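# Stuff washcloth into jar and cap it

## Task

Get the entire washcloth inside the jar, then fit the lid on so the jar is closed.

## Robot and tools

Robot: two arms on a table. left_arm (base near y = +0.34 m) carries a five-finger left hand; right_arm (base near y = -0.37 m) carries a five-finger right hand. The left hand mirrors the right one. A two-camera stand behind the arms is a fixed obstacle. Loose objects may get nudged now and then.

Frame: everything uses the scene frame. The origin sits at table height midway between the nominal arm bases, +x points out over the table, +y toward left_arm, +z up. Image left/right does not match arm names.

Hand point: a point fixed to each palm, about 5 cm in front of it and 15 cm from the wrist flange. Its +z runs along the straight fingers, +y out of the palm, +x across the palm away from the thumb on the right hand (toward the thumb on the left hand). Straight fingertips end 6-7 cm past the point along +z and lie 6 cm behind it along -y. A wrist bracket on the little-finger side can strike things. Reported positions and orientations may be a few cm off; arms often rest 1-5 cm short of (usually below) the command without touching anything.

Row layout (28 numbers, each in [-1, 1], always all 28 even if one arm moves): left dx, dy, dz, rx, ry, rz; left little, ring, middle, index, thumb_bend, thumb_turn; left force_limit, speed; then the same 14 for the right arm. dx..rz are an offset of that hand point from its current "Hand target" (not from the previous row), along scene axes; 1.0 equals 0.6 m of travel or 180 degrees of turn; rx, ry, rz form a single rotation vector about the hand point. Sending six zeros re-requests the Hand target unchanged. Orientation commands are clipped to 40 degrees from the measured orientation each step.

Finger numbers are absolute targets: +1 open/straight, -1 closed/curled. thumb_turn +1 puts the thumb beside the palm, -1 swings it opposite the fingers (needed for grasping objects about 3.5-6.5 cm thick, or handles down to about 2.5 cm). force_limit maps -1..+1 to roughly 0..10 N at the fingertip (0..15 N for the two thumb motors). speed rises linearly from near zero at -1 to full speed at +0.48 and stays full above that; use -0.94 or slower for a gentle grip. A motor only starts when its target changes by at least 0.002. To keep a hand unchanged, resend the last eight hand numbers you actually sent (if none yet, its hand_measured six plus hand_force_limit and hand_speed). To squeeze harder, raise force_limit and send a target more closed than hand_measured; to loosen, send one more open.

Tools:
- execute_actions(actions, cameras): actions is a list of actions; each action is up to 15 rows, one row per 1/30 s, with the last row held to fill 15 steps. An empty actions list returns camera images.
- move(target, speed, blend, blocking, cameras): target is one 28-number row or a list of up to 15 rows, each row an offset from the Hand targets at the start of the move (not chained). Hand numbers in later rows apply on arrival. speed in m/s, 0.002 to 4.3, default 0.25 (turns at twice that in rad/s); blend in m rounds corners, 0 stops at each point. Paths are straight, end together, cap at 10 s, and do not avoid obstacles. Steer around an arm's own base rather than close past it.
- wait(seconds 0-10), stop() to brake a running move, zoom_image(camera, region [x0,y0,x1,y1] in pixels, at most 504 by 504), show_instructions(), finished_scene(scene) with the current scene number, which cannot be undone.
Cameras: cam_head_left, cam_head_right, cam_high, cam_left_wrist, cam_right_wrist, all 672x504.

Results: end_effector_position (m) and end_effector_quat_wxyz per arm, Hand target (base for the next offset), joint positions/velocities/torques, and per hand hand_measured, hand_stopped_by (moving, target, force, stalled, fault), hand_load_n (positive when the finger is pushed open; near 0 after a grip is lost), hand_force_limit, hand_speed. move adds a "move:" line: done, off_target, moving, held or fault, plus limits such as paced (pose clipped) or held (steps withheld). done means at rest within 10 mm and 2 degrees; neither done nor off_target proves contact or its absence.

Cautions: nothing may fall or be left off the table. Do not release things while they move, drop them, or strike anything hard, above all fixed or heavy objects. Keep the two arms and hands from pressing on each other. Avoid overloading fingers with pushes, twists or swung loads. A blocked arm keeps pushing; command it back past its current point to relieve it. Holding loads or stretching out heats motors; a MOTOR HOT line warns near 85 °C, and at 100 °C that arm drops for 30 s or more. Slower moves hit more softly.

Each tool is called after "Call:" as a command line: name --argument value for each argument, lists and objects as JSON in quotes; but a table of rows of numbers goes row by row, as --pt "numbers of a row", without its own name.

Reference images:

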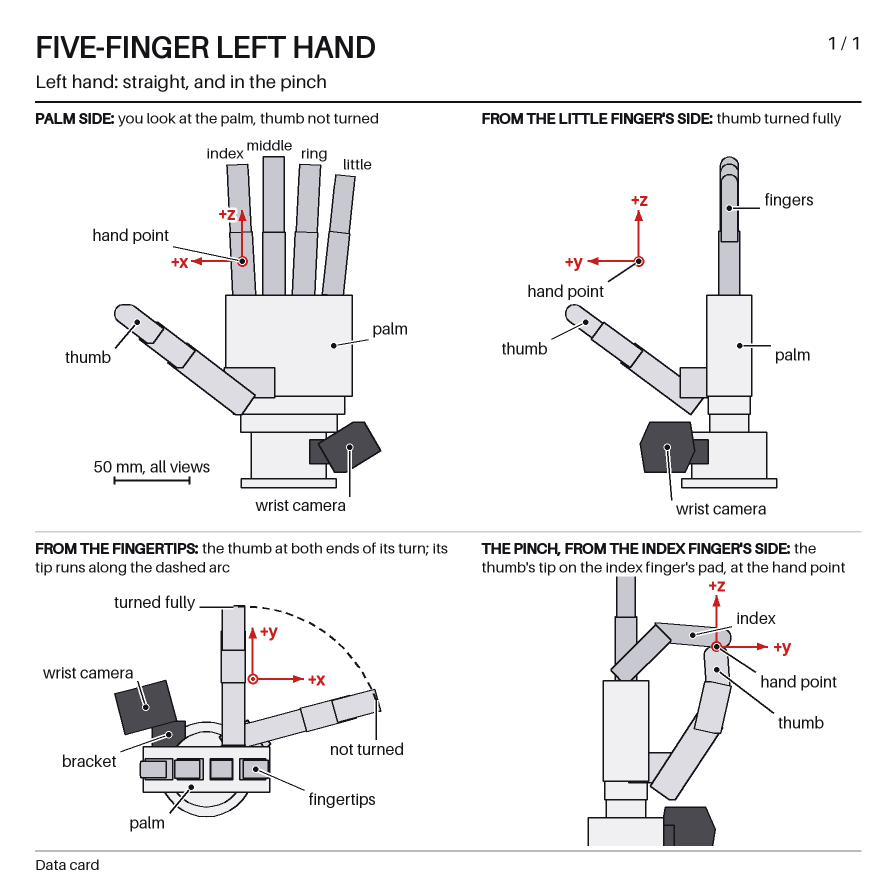

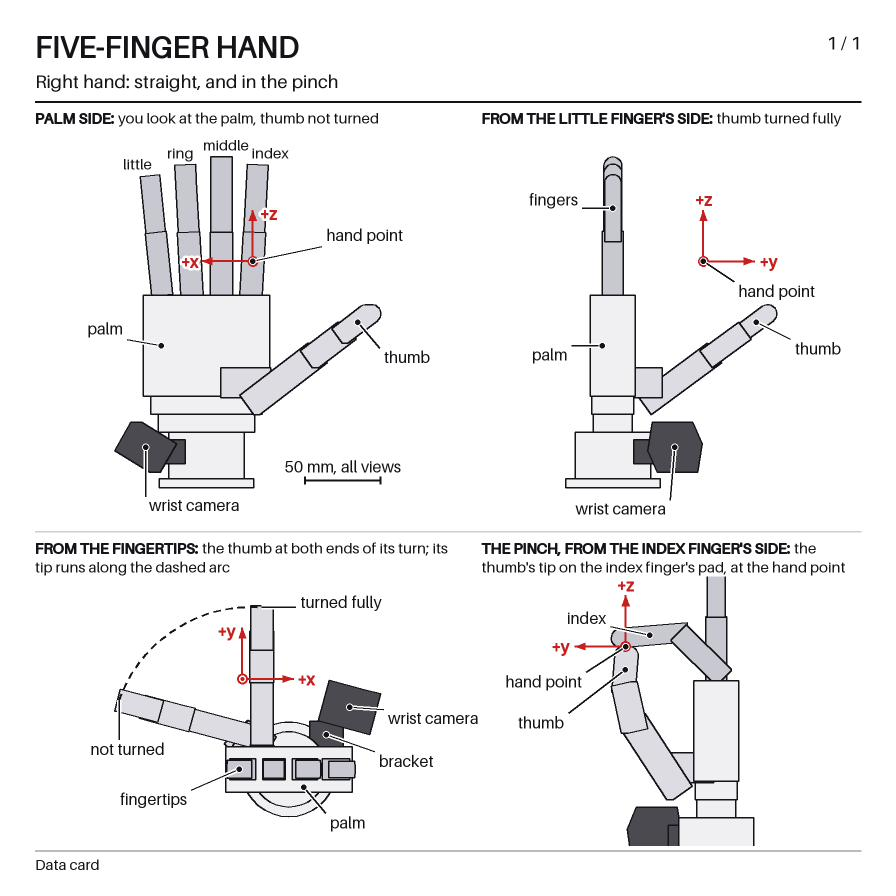

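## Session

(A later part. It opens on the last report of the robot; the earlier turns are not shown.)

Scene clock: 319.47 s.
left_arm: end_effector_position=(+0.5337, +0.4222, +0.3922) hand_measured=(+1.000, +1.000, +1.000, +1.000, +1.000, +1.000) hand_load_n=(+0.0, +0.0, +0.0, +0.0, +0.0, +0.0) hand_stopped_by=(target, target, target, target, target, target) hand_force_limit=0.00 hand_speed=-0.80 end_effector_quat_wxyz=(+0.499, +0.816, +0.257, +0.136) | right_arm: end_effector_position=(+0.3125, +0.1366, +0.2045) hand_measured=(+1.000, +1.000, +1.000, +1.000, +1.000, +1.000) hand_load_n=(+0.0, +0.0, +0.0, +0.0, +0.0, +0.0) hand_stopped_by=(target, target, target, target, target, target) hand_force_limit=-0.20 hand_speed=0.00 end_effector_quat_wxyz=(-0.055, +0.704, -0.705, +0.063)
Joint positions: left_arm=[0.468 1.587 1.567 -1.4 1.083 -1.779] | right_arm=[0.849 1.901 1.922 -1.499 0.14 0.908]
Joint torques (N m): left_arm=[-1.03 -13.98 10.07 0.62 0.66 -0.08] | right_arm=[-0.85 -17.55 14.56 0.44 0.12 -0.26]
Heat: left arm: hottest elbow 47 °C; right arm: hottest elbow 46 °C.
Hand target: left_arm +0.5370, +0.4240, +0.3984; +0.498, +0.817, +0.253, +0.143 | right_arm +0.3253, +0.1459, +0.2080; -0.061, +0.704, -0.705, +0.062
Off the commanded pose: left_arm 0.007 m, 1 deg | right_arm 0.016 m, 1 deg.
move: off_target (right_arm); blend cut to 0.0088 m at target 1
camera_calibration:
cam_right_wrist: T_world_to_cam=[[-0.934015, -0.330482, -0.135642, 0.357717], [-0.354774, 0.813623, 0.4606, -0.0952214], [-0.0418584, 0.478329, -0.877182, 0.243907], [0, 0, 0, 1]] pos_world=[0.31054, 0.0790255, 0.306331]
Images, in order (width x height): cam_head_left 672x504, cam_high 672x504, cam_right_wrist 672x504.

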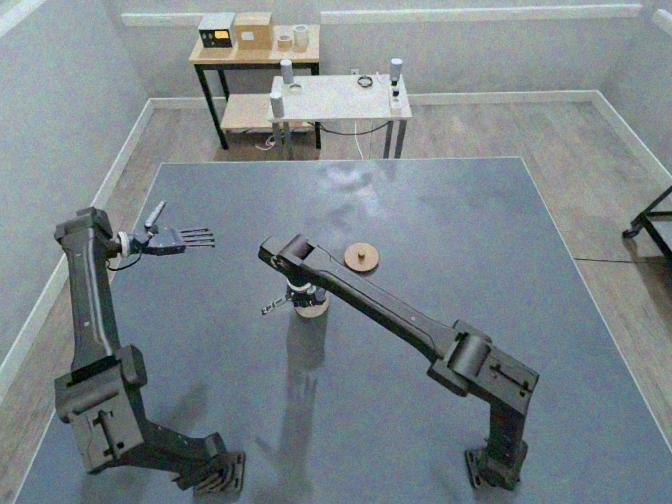

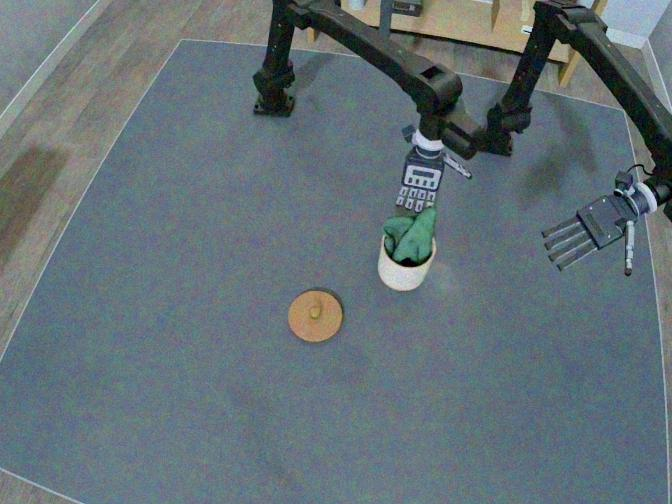

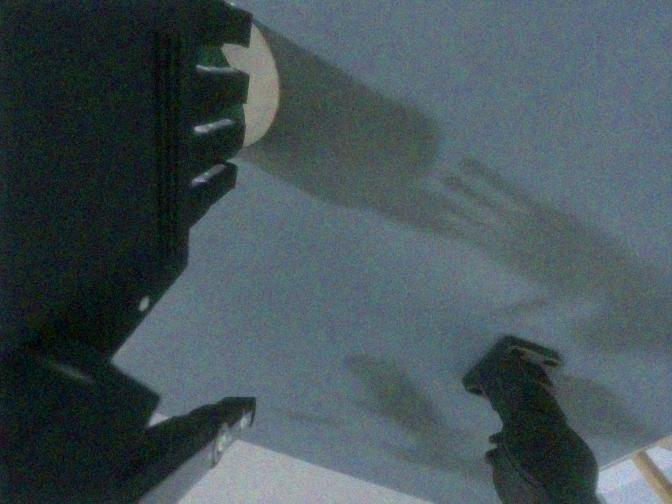

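Call:
move --target '[0,0,0,0,0,0,1,1,1,1,1,1,0,-0.8,0.12,0.0,0.01,0,0,0,1,1,1,1,1,1,-0.2,0]' --cameras '["cam_head_left","cam_high","cam_right_wrist"]' --speed 0.1

Call:
zoom_image --camera "cam_high" --region '[320, 120, 520, 320]'

Call:
zoom_image --camera "cam_head_left" --region '[230, 190, 430, 340]'

Scene clock: 324.03 s.
left_arm: end_effector_position=(+0.5337, +0.4222, +0.3922) hand_measured=(+1.000, +1.000, +1.000, +1.000, +1.000, +1.000) hand_load_n=(-0.5, +0.0, +0.0, +0.0, +0.0, +0.0) hand_stopped_by=(target, target, target, target, target, target) hand_force_limit=0.00 hand_speed=-0.80 end_effector_quat_wxyz=(+0.499, +0.816, +0.257, +0.136) | right_arm: end_effector_position=(+0.3854, +0.1387, +0.2155) hand_measured=(+1.000, +1.000, +1.000, +1.000, +1.000, +1.000) hand_load_n=(+0.0, +0.0, +0.0, -0.5, +0.0, +0.0) hand_stopped_by=(target, target, target, target, target, target) hand_force_limit=-0.20 hand_speed=0.00 end_effector_quat_wxyz=(-0.058, +0.704, -0.705, +0.063)
Joint positions: left_arm=[0.468 1.587 1.567 -1.4 1.083 -1.779] | right_arm=[0.761 2.056 2.192 -1.596 0.13 0.821]
Joint torques (N m): left_arm=[-1.2 -14.27 10.1 0.58 0.66 -0.08] | right_arm=[-0.73 -19.31 14.46 0.58 0.1 -0.23]
Heat: left arm: hottest elbow 47 °C; right arm: hottest elbow 47 °C.
Hand target: left_arm +0.5370, +0.4240, +0.3984; +0.498, +0.817, +0.253, +0.143 | right_arm +0.3972, +0.1460, +0.2140; -0.061, +0.704, -0.704, +0.062
Off the commanded pose: left_arm 0.007 m, 1 deg | right_arm 0.014 m, 0 deg.
move: off_target (right_arm)
camera_calibration:
cam_right_wrist: T_world_to_cam=[[-0.93402, -0.328505, -0.140328, 0.42873], [-0.355156, 0.811787, 0.463537, -0.0763599], [-0.0383579, 0.482791, -0.874895, 0.25314], [0, 0, 0, 1]] pos_world=[0.383033, 0.0806142, 0.317029]
Images, in order (width x height): cam_head_left 672x504, cam_high 672x504, cam_right_wrist 672x504.

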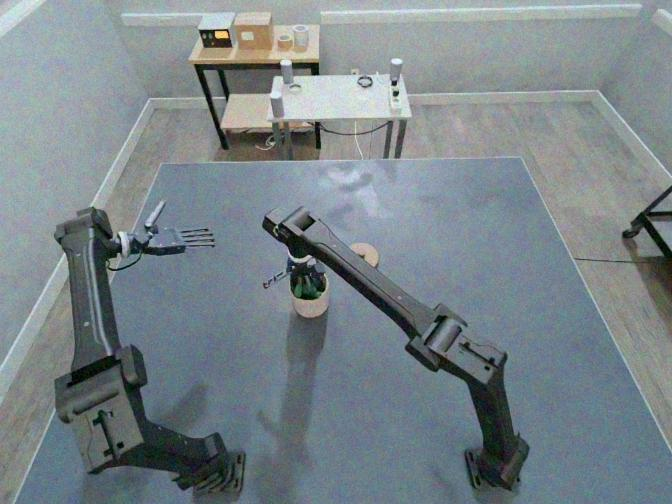

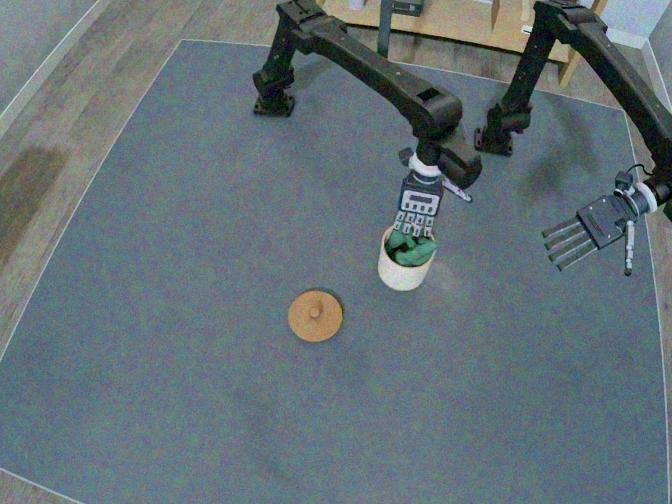

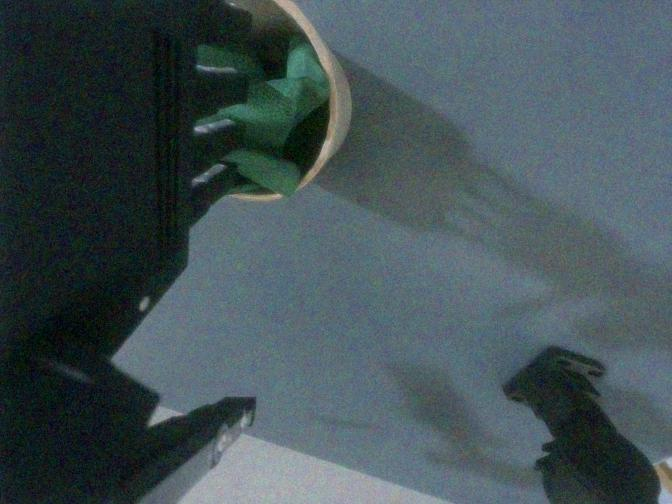

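Scaled by 2.520 from the camera's 672x504 image, which has a finer 960x720 frame.

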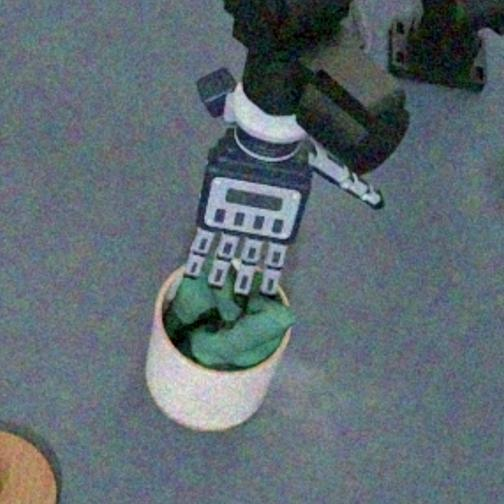

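Scaled by 2.520 from the camera's 672x504 image, which has a finer 960x720 frame.

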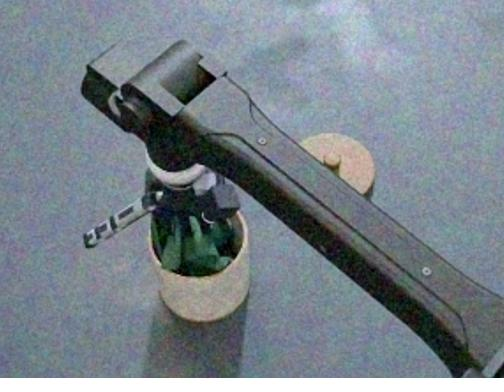

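Call:
move --pt "0 0 0 0 0 0 1 1 1 1 1 1 0 -0.8 0.031 -0.008 0.0 0 0 0 1 1 1 1 1 1 -0.2 0" --pt "0 0 0 0 0 0 1 1 1 1 1 1 0 -0.8 0.031 -0.008 -0.22 0 0 0 1 1 1 1 1 1 -0.2 0" --cameras '["cam_head_left","cam_high","cam_right_wrist"]' --speed 0.1

Call:
zoom_image --camera "cam_high" --region '[320, 120, 520, 320]'

Call:
zoom_image --camera "cam_head_left" --region '[230, 190, 430, 340]'

Scene clock: 330.40 s.
left_arm: end_effector_position=(+0.5337, +0.4222, +0.3922) hand_measured=(+1.000, +1.000, +1.000, +1.000, +1.000, +1.000) hand_load_n=(+0.0, +0.0, +0.0, +0.0, +0.0, +0.0) hand_stopped_by=(target, target, target, target, target, target) hand_force_limit=0.00 hand_speed=-0.80 end_effector_quat_wxyz=(+0.499, +0.816, +0.257, +0.136) | right_arm: end_effector_position=(+0.4128, +0.1465, +0.1184) hand_measured=(+1.000, +1.000, +1.000, +1.000, +1.000, +1.000) hand_load_n=(+0.0, +0.0, +0.0, -2.0, +0.0, +0.0) hand_stopped_by=(target, target, target, target, target, target) hand_force_limit=-0.20 hand_speed=0.00 end_effector_quat_wxyz=(-0.080, +0.704, -0.703, +0.062)
Joint positions: left_arm=[0.468 1.587 1.567 -1.4 1.083 -1.779] | right_arm=[0.739 2.09 1.991 -1.312 0.127 0.793]
Joint torques (N m): left_arm=[-1.08 -14.1 10.11 0.57 0.65 -0.08] | right_arm=[-0.97 -20.07 7.51 2.21 0.12 -0.21]
Heat: left arm: hottest elbow 47 °C; right arm: hottest elbow 48 °C.
Hand target: left_arm +0.5370, +0.4240, +0.3984; +0.498, +0.817, +0.253, +0.143 | right_arm +0.4158, +0.1411, +0.0821; -0.061, +0.704, -0.704, +0.062
Off the commanded pose: left_arm 0.007 m, 1 deg | right_arm 0.037 m, 2 deg.
move: off_target (right_arm)
camera_calibration:
cam_right_wrist: T_world_to_cam=[[-0.927007, -0.328857, -0.180308, 0.445163], [-0.374773, 0.793987, 0.478676, -0.019012], [-0.0142538, 0.51131, -0.859278, 0.149495], [0, 0, 0, 1]] pos_world=[0.407675, 0.085052, 0.217824]
Images, in order (width x height): cam_head_left 672x504, cam_high 672x504, cam_right_wrist 672x504.

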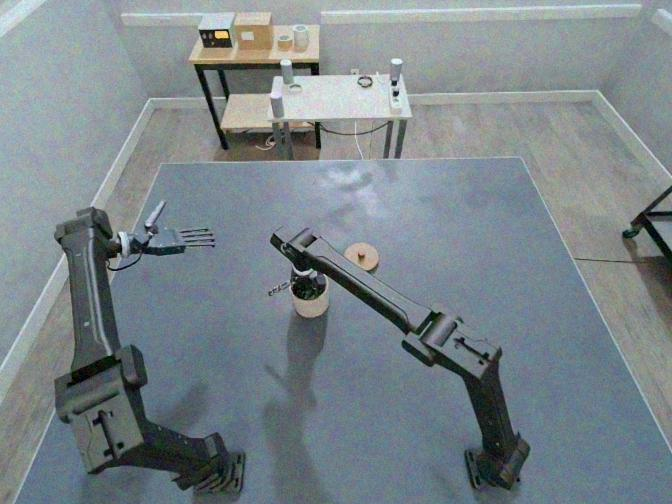

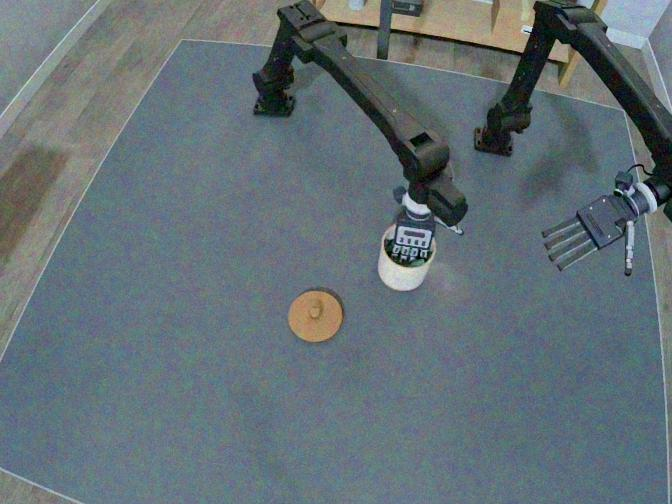

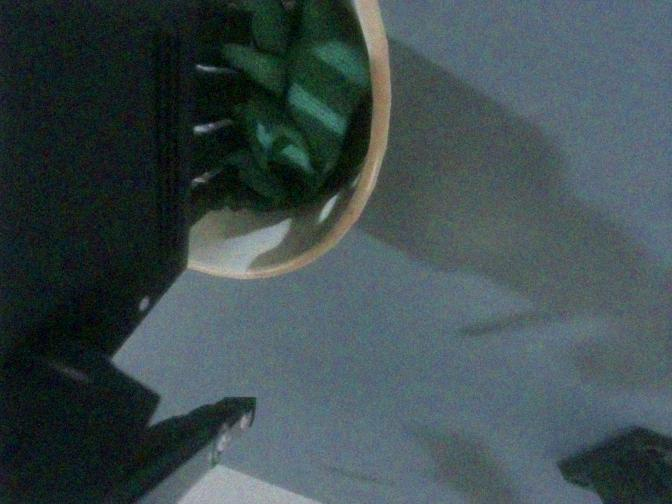

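Scaled by 2.520 from the camera's 672x504 image, which has a finer 960x720 frame.

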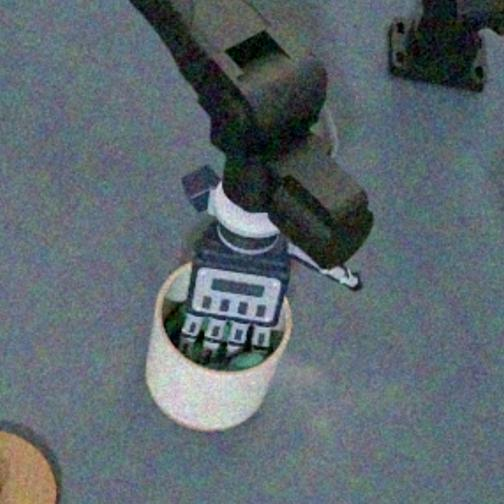

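Scaled by 2.520 from the camera's 672x504 image, which has a finer 960x720 frame.

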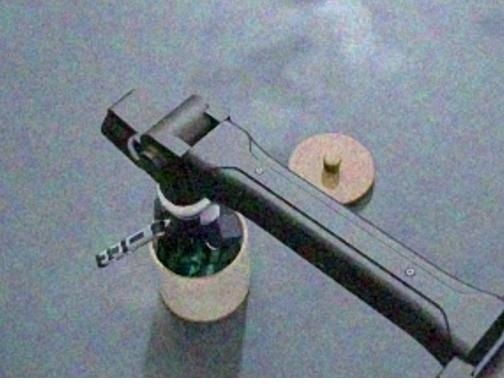

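Call:
move --pt "0 0 0 0 0 0 1 1 1 1 1 1 0 -0.8 0.0 -0.004 -0.04 0 0 0 1 1 1 1 1 1 -0.2 0" --pt "0 0 0 0 0 0 1 1 1 1 1 1 0 -0.8 -0.03 -0.004 -0.01 0 0 0 1 1 1 1 1 1 -0.2 0" --pt "0 0 0 0 0 0 1 1 1 1 1 1 0 -0.8 -0.03 -0.004 0.3 0 0 0 1 1 1 1 1 1 -0.2 0" --cameras '["cam_head_left","cam_high","cam_right_wrist"]' --speed '[0.06,0.06,0.08]'

Call:
zoom_image --camera "cam_high" --region '[320, 120, 520, 320]'

Call:
zoom_image --camera "cam_head_left" --region '[230, 190, 430, 340]'

Scene clock: 337.10 s.
left_arm: end_effector_position=(+0.5337, +0.4222, +0.3922) hand_measured=(+1.000, +1.000, +1.000, +1.000, +1.000, +1.000) hand_load_n=(+0.0, +0.0, +0.0, +0.0, +0.0, +0.0) hand_stopped_by=(target, target, target, target, target, target) hand_force_limit=0.00 hand_speed=-0.80 end_effector_quat_wxyz=(+0.499, +0.816, +0.257, +0.136) | right_arm: end_effector_position=(+0.3929, +0.1262, +0.2637) hand_measured=(+1.000, +1.000, +1.000, +1.000, +1.000, +1.000) hand_load_n=(+0.0, +0.0, +0.0, +0.0, +0.0, +0.0) hand_stopped_by=(target, target, target, target, target, target) hand_force_limit=-0.20 hand_speed=0.00 end_effector_quat_wxyz=(-0.069, +0.704, -0.704, +0.062)
Joint positions: left_arm=[0.468 1.587 1.567 -1.4 1.083 -1.779] | right_arm=[0.739 2.055 2.317 -1.698 0.126 0.795]
Joint torques (N m): left_arm=[-1.26 -14.1 10.06 0.61 0.67 -0.08] | right_arm=[0.44 -19.31 14.06 0.58 0.16 -0.06]
Heat: left arm: hottest elbow 47 °C; right arm: hottest elbow 48 °C.
Hand target: left_arm +0.5370, +0.4240, +0.3984; +0.498, +0.817, +0.253, +0.143 | right_arm +0.3979, +0.1388, +0.2620; -0.061, +0.704, -0.704, +0.062
Off the commanded pose: left_arm 0.007 m, 1 deg | right_arm 0.014 m, 1 deg.
joint sent to its limit (right arm) — joint 4 (wrist pitch), lower limit. The joint targets still meet the commanded pose.
move: off_target (right_arm)
camera_calibration:
cam_right_wrist: T_world_to_cam=[[-0.930777, -0.329276, -0.158844, 0.442149], [-0.364517, 0.802644, 0.472113, -0.0832448], [-0.0279599, 0.497333, -0.867109, 0.29361], [0, 0, 0, 1]] pos_world=[0.389407, 0.0663829, 0.364126]
Images, in order (width x height): cam_head_left 672x504, cam_high 672x504, cam_right_wrist 672x504.

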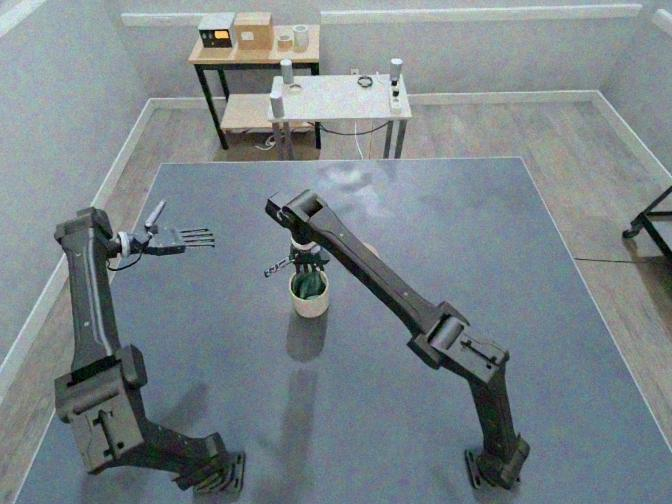

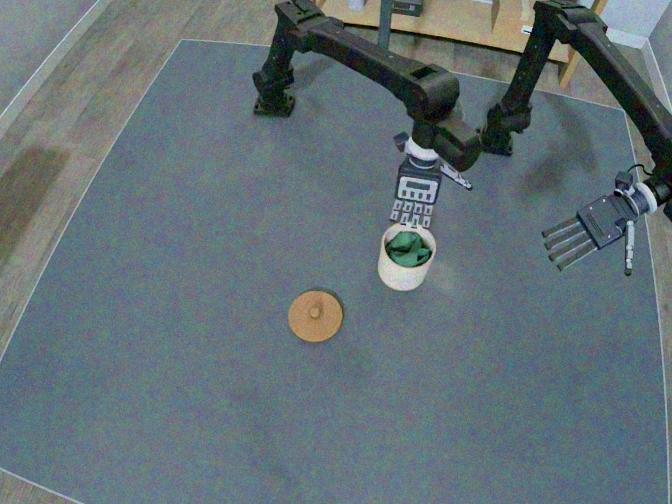

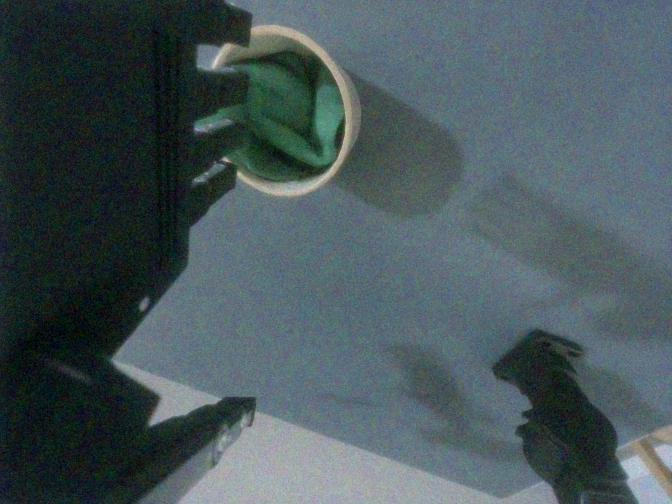

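Scaled by 2.520 from the camera's 672x504 image, which has a finer 960x720 frame.

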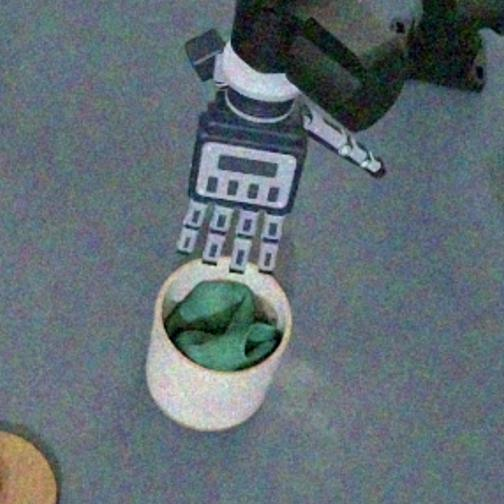

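Scaled by 2.520 from the camera's 672x504 image, which has a finer 960x720 frame.

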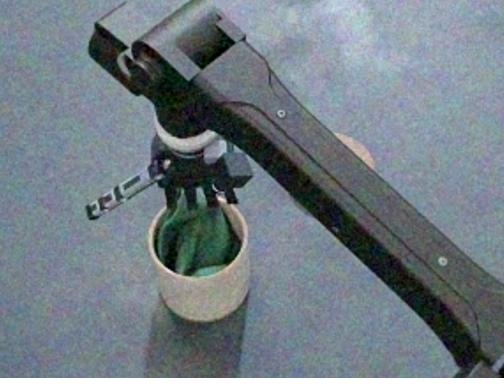

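Call:
move --pt "0 0 0 0 0 0 1 1 1 1 1 1 0 -0.8 0.1 -0.2 0.08 0.0275 -0.1235 0.0663 1 1 1 1 1 1 -0.2 0" --pt "0 0 0 0 0 0 1 1 1 1 1 1 0 -0.8 0.38 -0.331 -0.12 0.0551 -0.2469 0.1327 1 1 1 1 1 1 -0.2 0" --pt "0 0 0 0 0 0 1 1 1 1 1 1 0 -0.8 0.38 -0.331 -0.13 0.0551 -0.2469 0.1327 1 1 0.15 0.15 0.75 -1 -0.2 0" --cameras '["all"]' --speed 0.2 --blend '[0.05,0,0]'

Call:
zoom_image --camera "cam_right_wrist" --region '[250, 80, 672, 460]'

Call:
zoom_image --camera "cam_head_left" --region '[310, 200, 430, 300]'

Call:
zoom_image --camera "cam_high" --region '[250, 200, 450, 350]'

Scene clock: 359.57 s.
left_arm: end_effector_position=(+0.5337, +0.4222, +0.3922) hand_measured=(+1.000, +1.000, +1.000, +1.000, +1.000, +1.000) hand_load_n=(+0.0, +0.0, +0.0, +0.0, +0.0, +0.0) hand_stopped_by=(target, target, target, target, target, target) hand_force_limit=0.00 hand_speed=-0.80 end_effector_quat_wxyz=(+0.499, +0.816, +0.257, +0.136) | right_arm: end_effector_position=(+0.6248, -0.0582, +0.2111) hand_measured=(+1.000, +1.000, +0.150, +0.150, +0.750, -1.000) hand_load_n=(+0.0, +0.0, +0.0, +0.0, +0.0, +0.0) hand_stopped_by=(target, target, target, target, target, target) hand_force_limit=-0.20 hand_speed=0.00 end_effector_quat_wxyz=(-0.402, +0.741, -0.473, +0.255)
Joint positions: left_arm=[0.468 1.587 1.567 -1.4 1.083 -1.779] | right_arm=[0.324 1.751 1.517 -0.345 -0.039 -0.023]
Joint torques (N m): left_arm=[-1.08 -14.15 10.09 0.57 0.65 -0.08] | right_arm=[-0.44 -16.56 9.63 2.84 -0.02 -0.24]
Heat: left arm: hottest elbow 48 °C; right arm: hottest elbow 49 °C.
Hand target: left_arm +0.5370, +0.4240, +0.3984; +0.498, +0.817, +0.253, +0.143 | right_arm +0.6258, -0.0599, +0.1837; -0.390, +0.749, -0.475, +0.248
Off the commanded pose: left_arm 0.007 m, 1 deg | right_arm 0.027 m, 2 deg.
move: off_target (right_arm); target 3's new numbers were sent with right_arm's hand 0.030 m and 2 deg from that target
camera_calibration:
cam_right_wrist: T_world_to_cam=[[-0.342279, -0.52114, -0.78183, 0.341512], [-0.87274, 0.484599, 0.0590626, 0.560224], [0.348094, 0.70255, -0.620688, 0.0711631], [0, 0, 0, 1]] pos_world=[0.581051, -0.143504, 0.278086]

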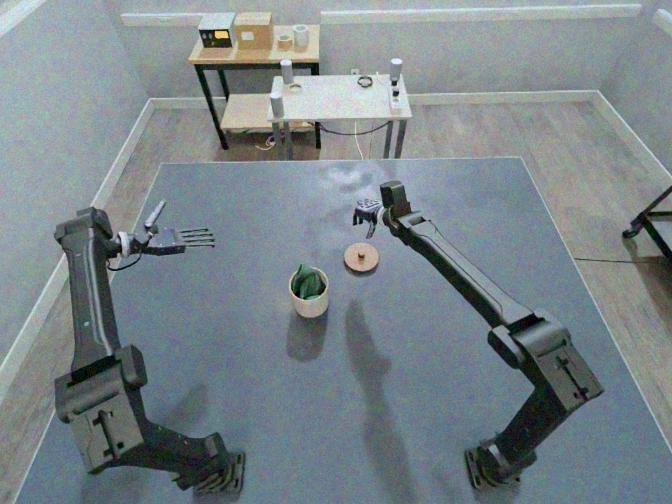

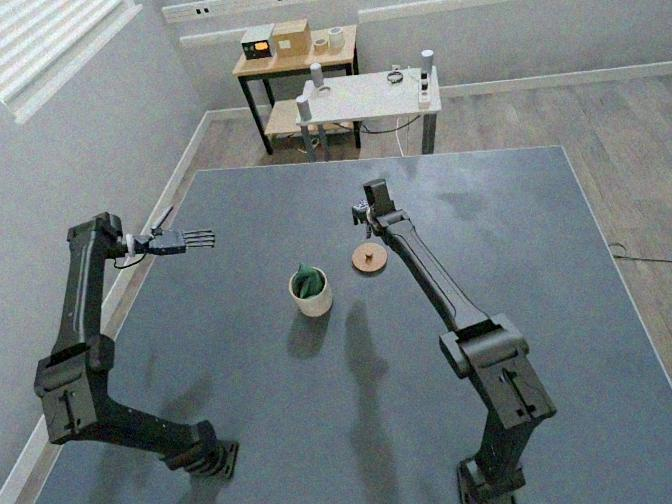

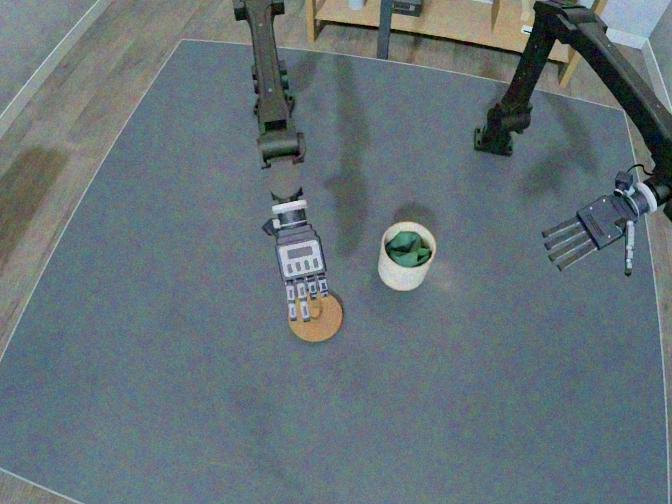

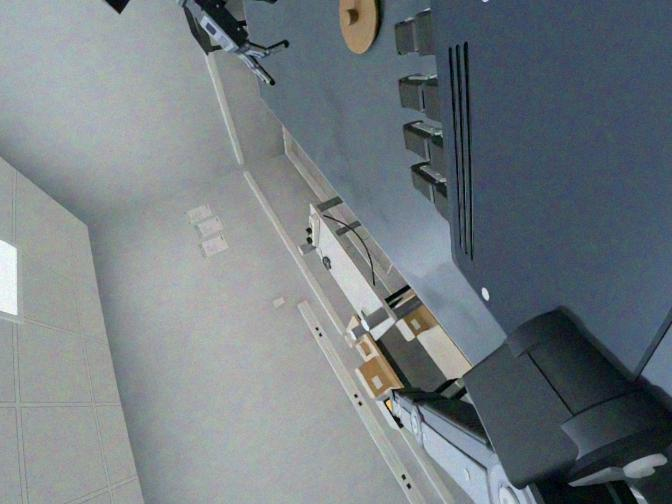

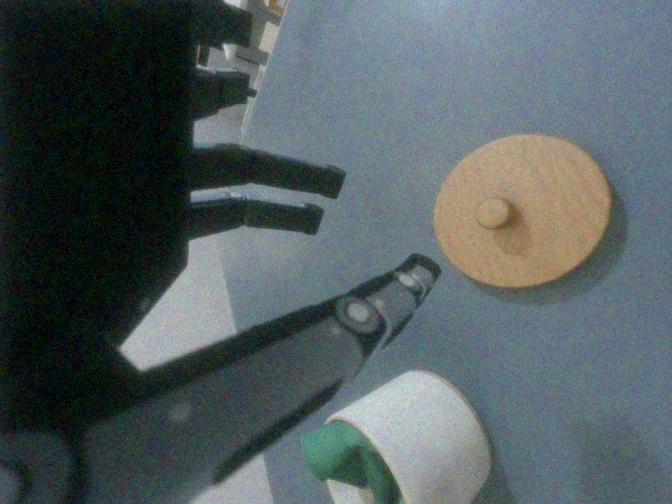

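Scaled by 1.194 from the camera's 672x504 image, which has a finer 960x720 frame.

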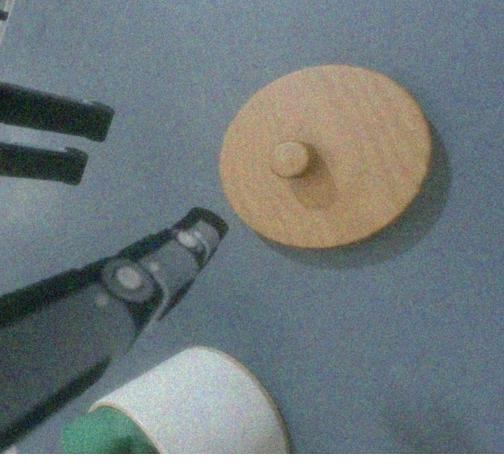

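Scaled by 4.200 from the camera's 672x504 image, which has a finer 960x720 frame.

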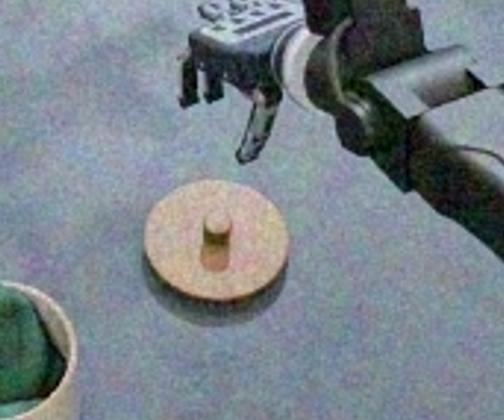

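Scaled by 2.520 from the camera's 672x504 image, which has a finer 960x720 frame.

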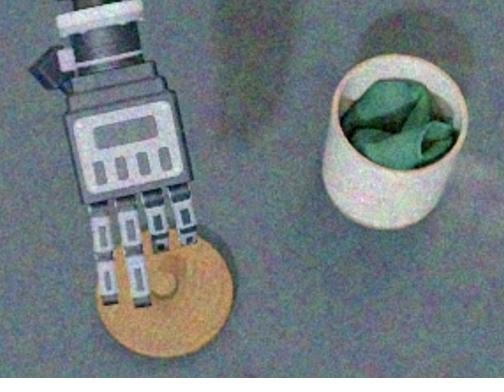

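Call:
zoom_image --camera "cam_head_left" --region '[270, 240, 350, 330]'

Call:
zoom_image --camera "cam_head_right" --region '[270, 240, 350, 330]'

Call:
zoom_image --camera "cam_high" --region '[360, 200, 460, 300]'

Call:
zoom_image --camera "cam_right_wrist" --region '[280, 340, 520, 504]'

Scaled by 5.600 from the camera's 672x504 image, which has a finer 960x720 frame.

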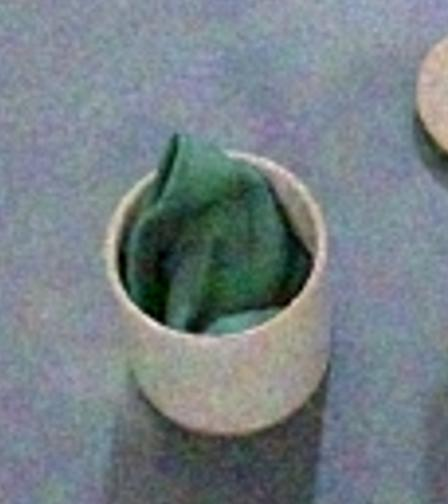

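Scaled by 5.600 from the camera's 672x504 image, which has a finer 960x720 frame.

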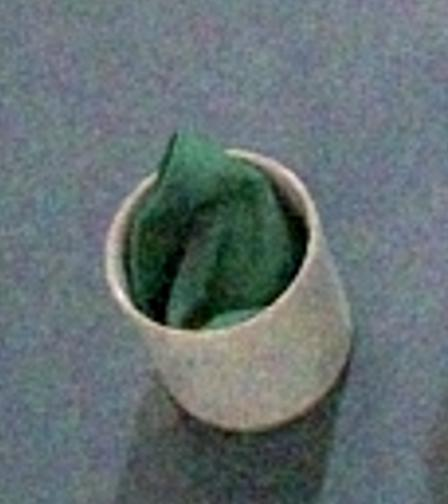

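Scaled by 5.040 from the camera's 672x504 image, which has a finer 960x720 frame.

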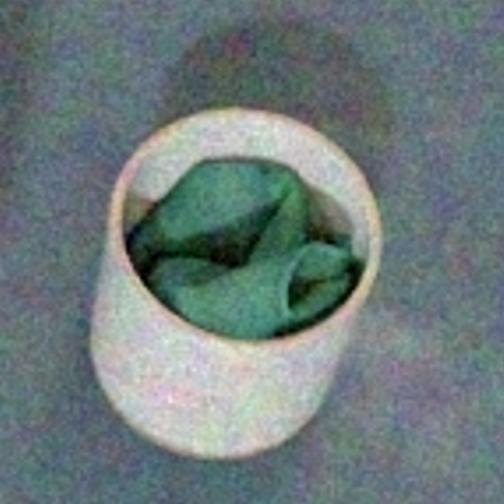

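Scaled by 2.100 from the camera's 672x504 image, which has a finer 960x720 frame.

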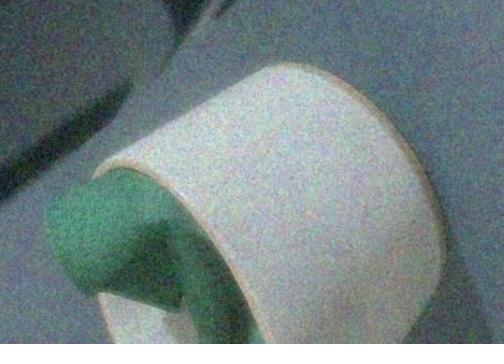

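Call:
move --pt "0 0 0 0 0 0 1 1 1 1 1 1 0 -0.8 -0.1 0.1 0.2 -0.0275 0.1235 -0.0663 1 1 1 1 1 1 -0.2 0" --pt "0 0 0 0 0 0 1 1 1 1 1 1 0 -0.8 -0.323 0.3315 0.17 -0.0551 0.2469 -0.1327 1 1 1 1 1 1 -0.2 0" --cameras '["cam_head_left","cam_head_right","cam_high","cam_right_wrist"]' --speed 0.22 --blend '[0.05,0]'

Call:
zoom_image --camera "cam_right_wrist" --region '[180, 0, 400, 220]'

Call:
zoom_image --camera "cam_head_left" --region '[250, 200, 370, 330]'

Call:
zoom_image --camera "cam_high" --region '[340, 150, 480, 300]'

Scene clock: 379.23 s.
left_arm: end_effector_position=(+0.5337, +0.4222, +0.3922) hand_measured=(+1.000, +1.000, +1.000, +1.000, +1.000, +1.000) hand_load_n=(+0.0, +0.0, +0.0, +0.0, +0.0, +0.0) hand_stopped_by=(target, target, target, target, target, target) hand_force_limit=0.00 hand_speed=-0.80 end_effector_quat_wxyz=(+0.499, +0.816, +0.257, +0.136) | right_arm: end_effector_position=(+0.4237, +0.1302, +0.2862) hand_measured=(+1.000, +1.000, +1.000, +1.000, +1.000, +1.000) hand_load_n=(+0.0, +0.0, +0.0, +0.0, +0.0, +0.0) hand_stopped_by=(target, target, target, target, target, target) hand_force_limit=-0.20 hand_speed=0.00 end_effector_quat_wxyz=(-0.108, +0.703, -0.701, +0.060)
Joint positions: left_arm=[0.468 1.587 1.567 -1.4 1.083 -1.779] | right_arm=[0.708 2.097 2.443 -1.698 0.117 0.757]
Joint torques (N m): left_arm=[-1.03 -14.27 10.07 0.61 0.66 -0.09] | right_arm=[-0.26 -19.55 14.08 0.73 0.07 -0.07]
Heat: left arm: hottest elbow 48 °C; right arm: hottest elbow 50 °C.
Hand target: left_arm +0.5370, +0.4240, +0.3984; +0.498, +0.817, +0.253, +0.143 | right_arm +0.4320, +0.1390, +0.2859; -0.061, +0.704, -0.705, +0.062
Off the commanded pose: left_arm 0.007 m, 1 deg | right_arm 0.012 m, 5 deg.
joint sent to its limit (right arm) — joint 4 (wrist pitch), lower limit. The joint targets are off in orientation, not in position.
move: off_target (right_arm)
camera_calibration:
cam_right_wrist: T_world_to_cam=[[-0.917553, -0.32598, -0.22767, 0.489394], [-0.397379, 0.771512, 0.49685, -0.0750218], [0.0136872, 0.546357, -0.83744, 0.279561], [0, 0, 0, 1]] pos_world=[0.415407, 0.0646731, 0.382811]
Images, in order (width x height): cam_head_left 672x504, cam_head_right 672x504, cam_high 672x504, cam_right_wrist 672x504.

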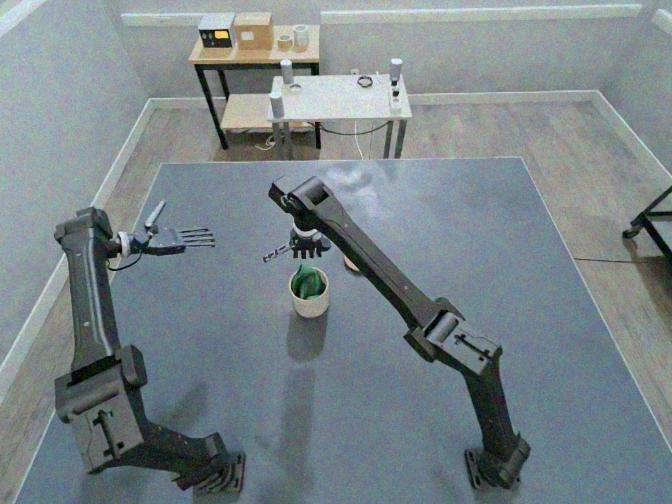

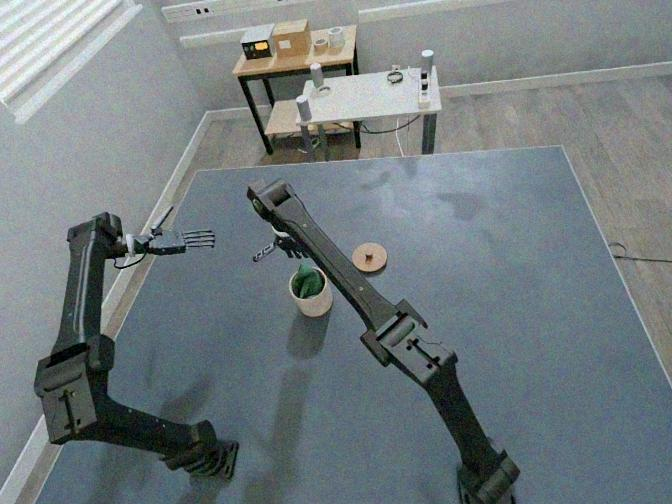

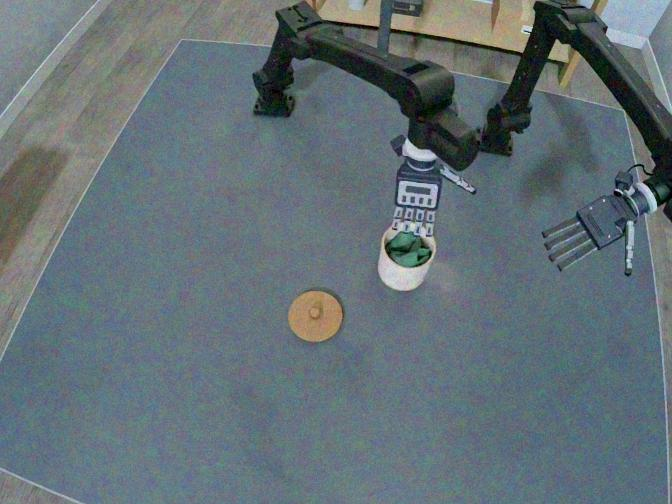

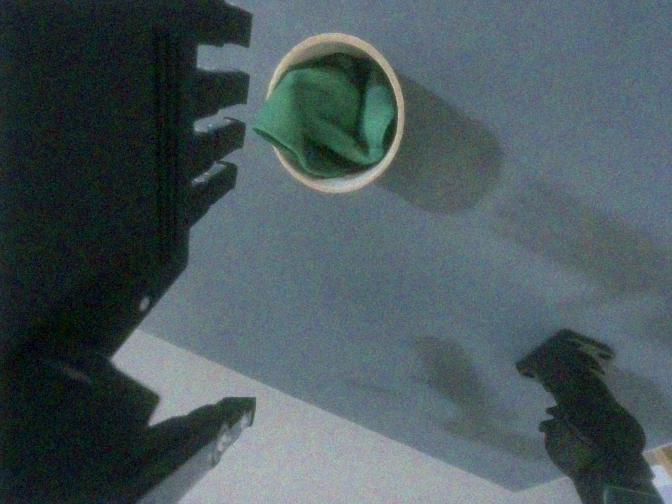

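Scaled by 2.291 from the camera's 672x504 image, which has a finer 960x720 frame.

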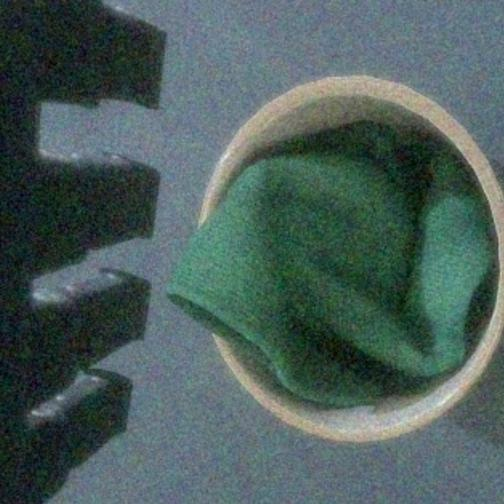

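Scaled by 3.877 from the camera's 672x504 image, which has a finer 960x720 frame.

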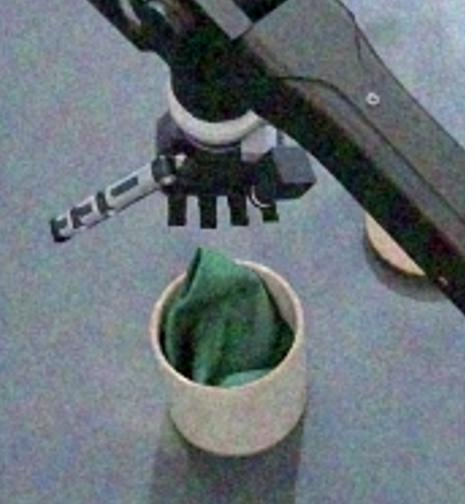

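Scaled by 3.360 from the camera's 672x504 image, which has a finer 960x720 frame.

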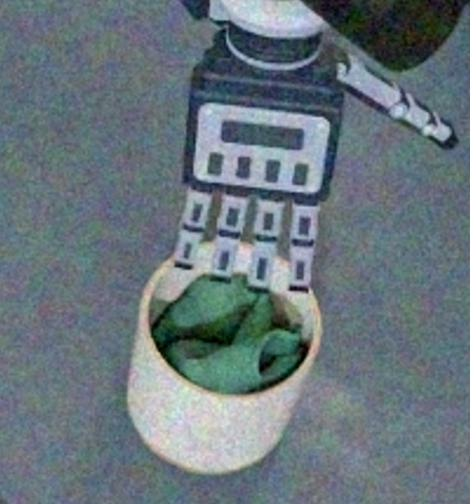

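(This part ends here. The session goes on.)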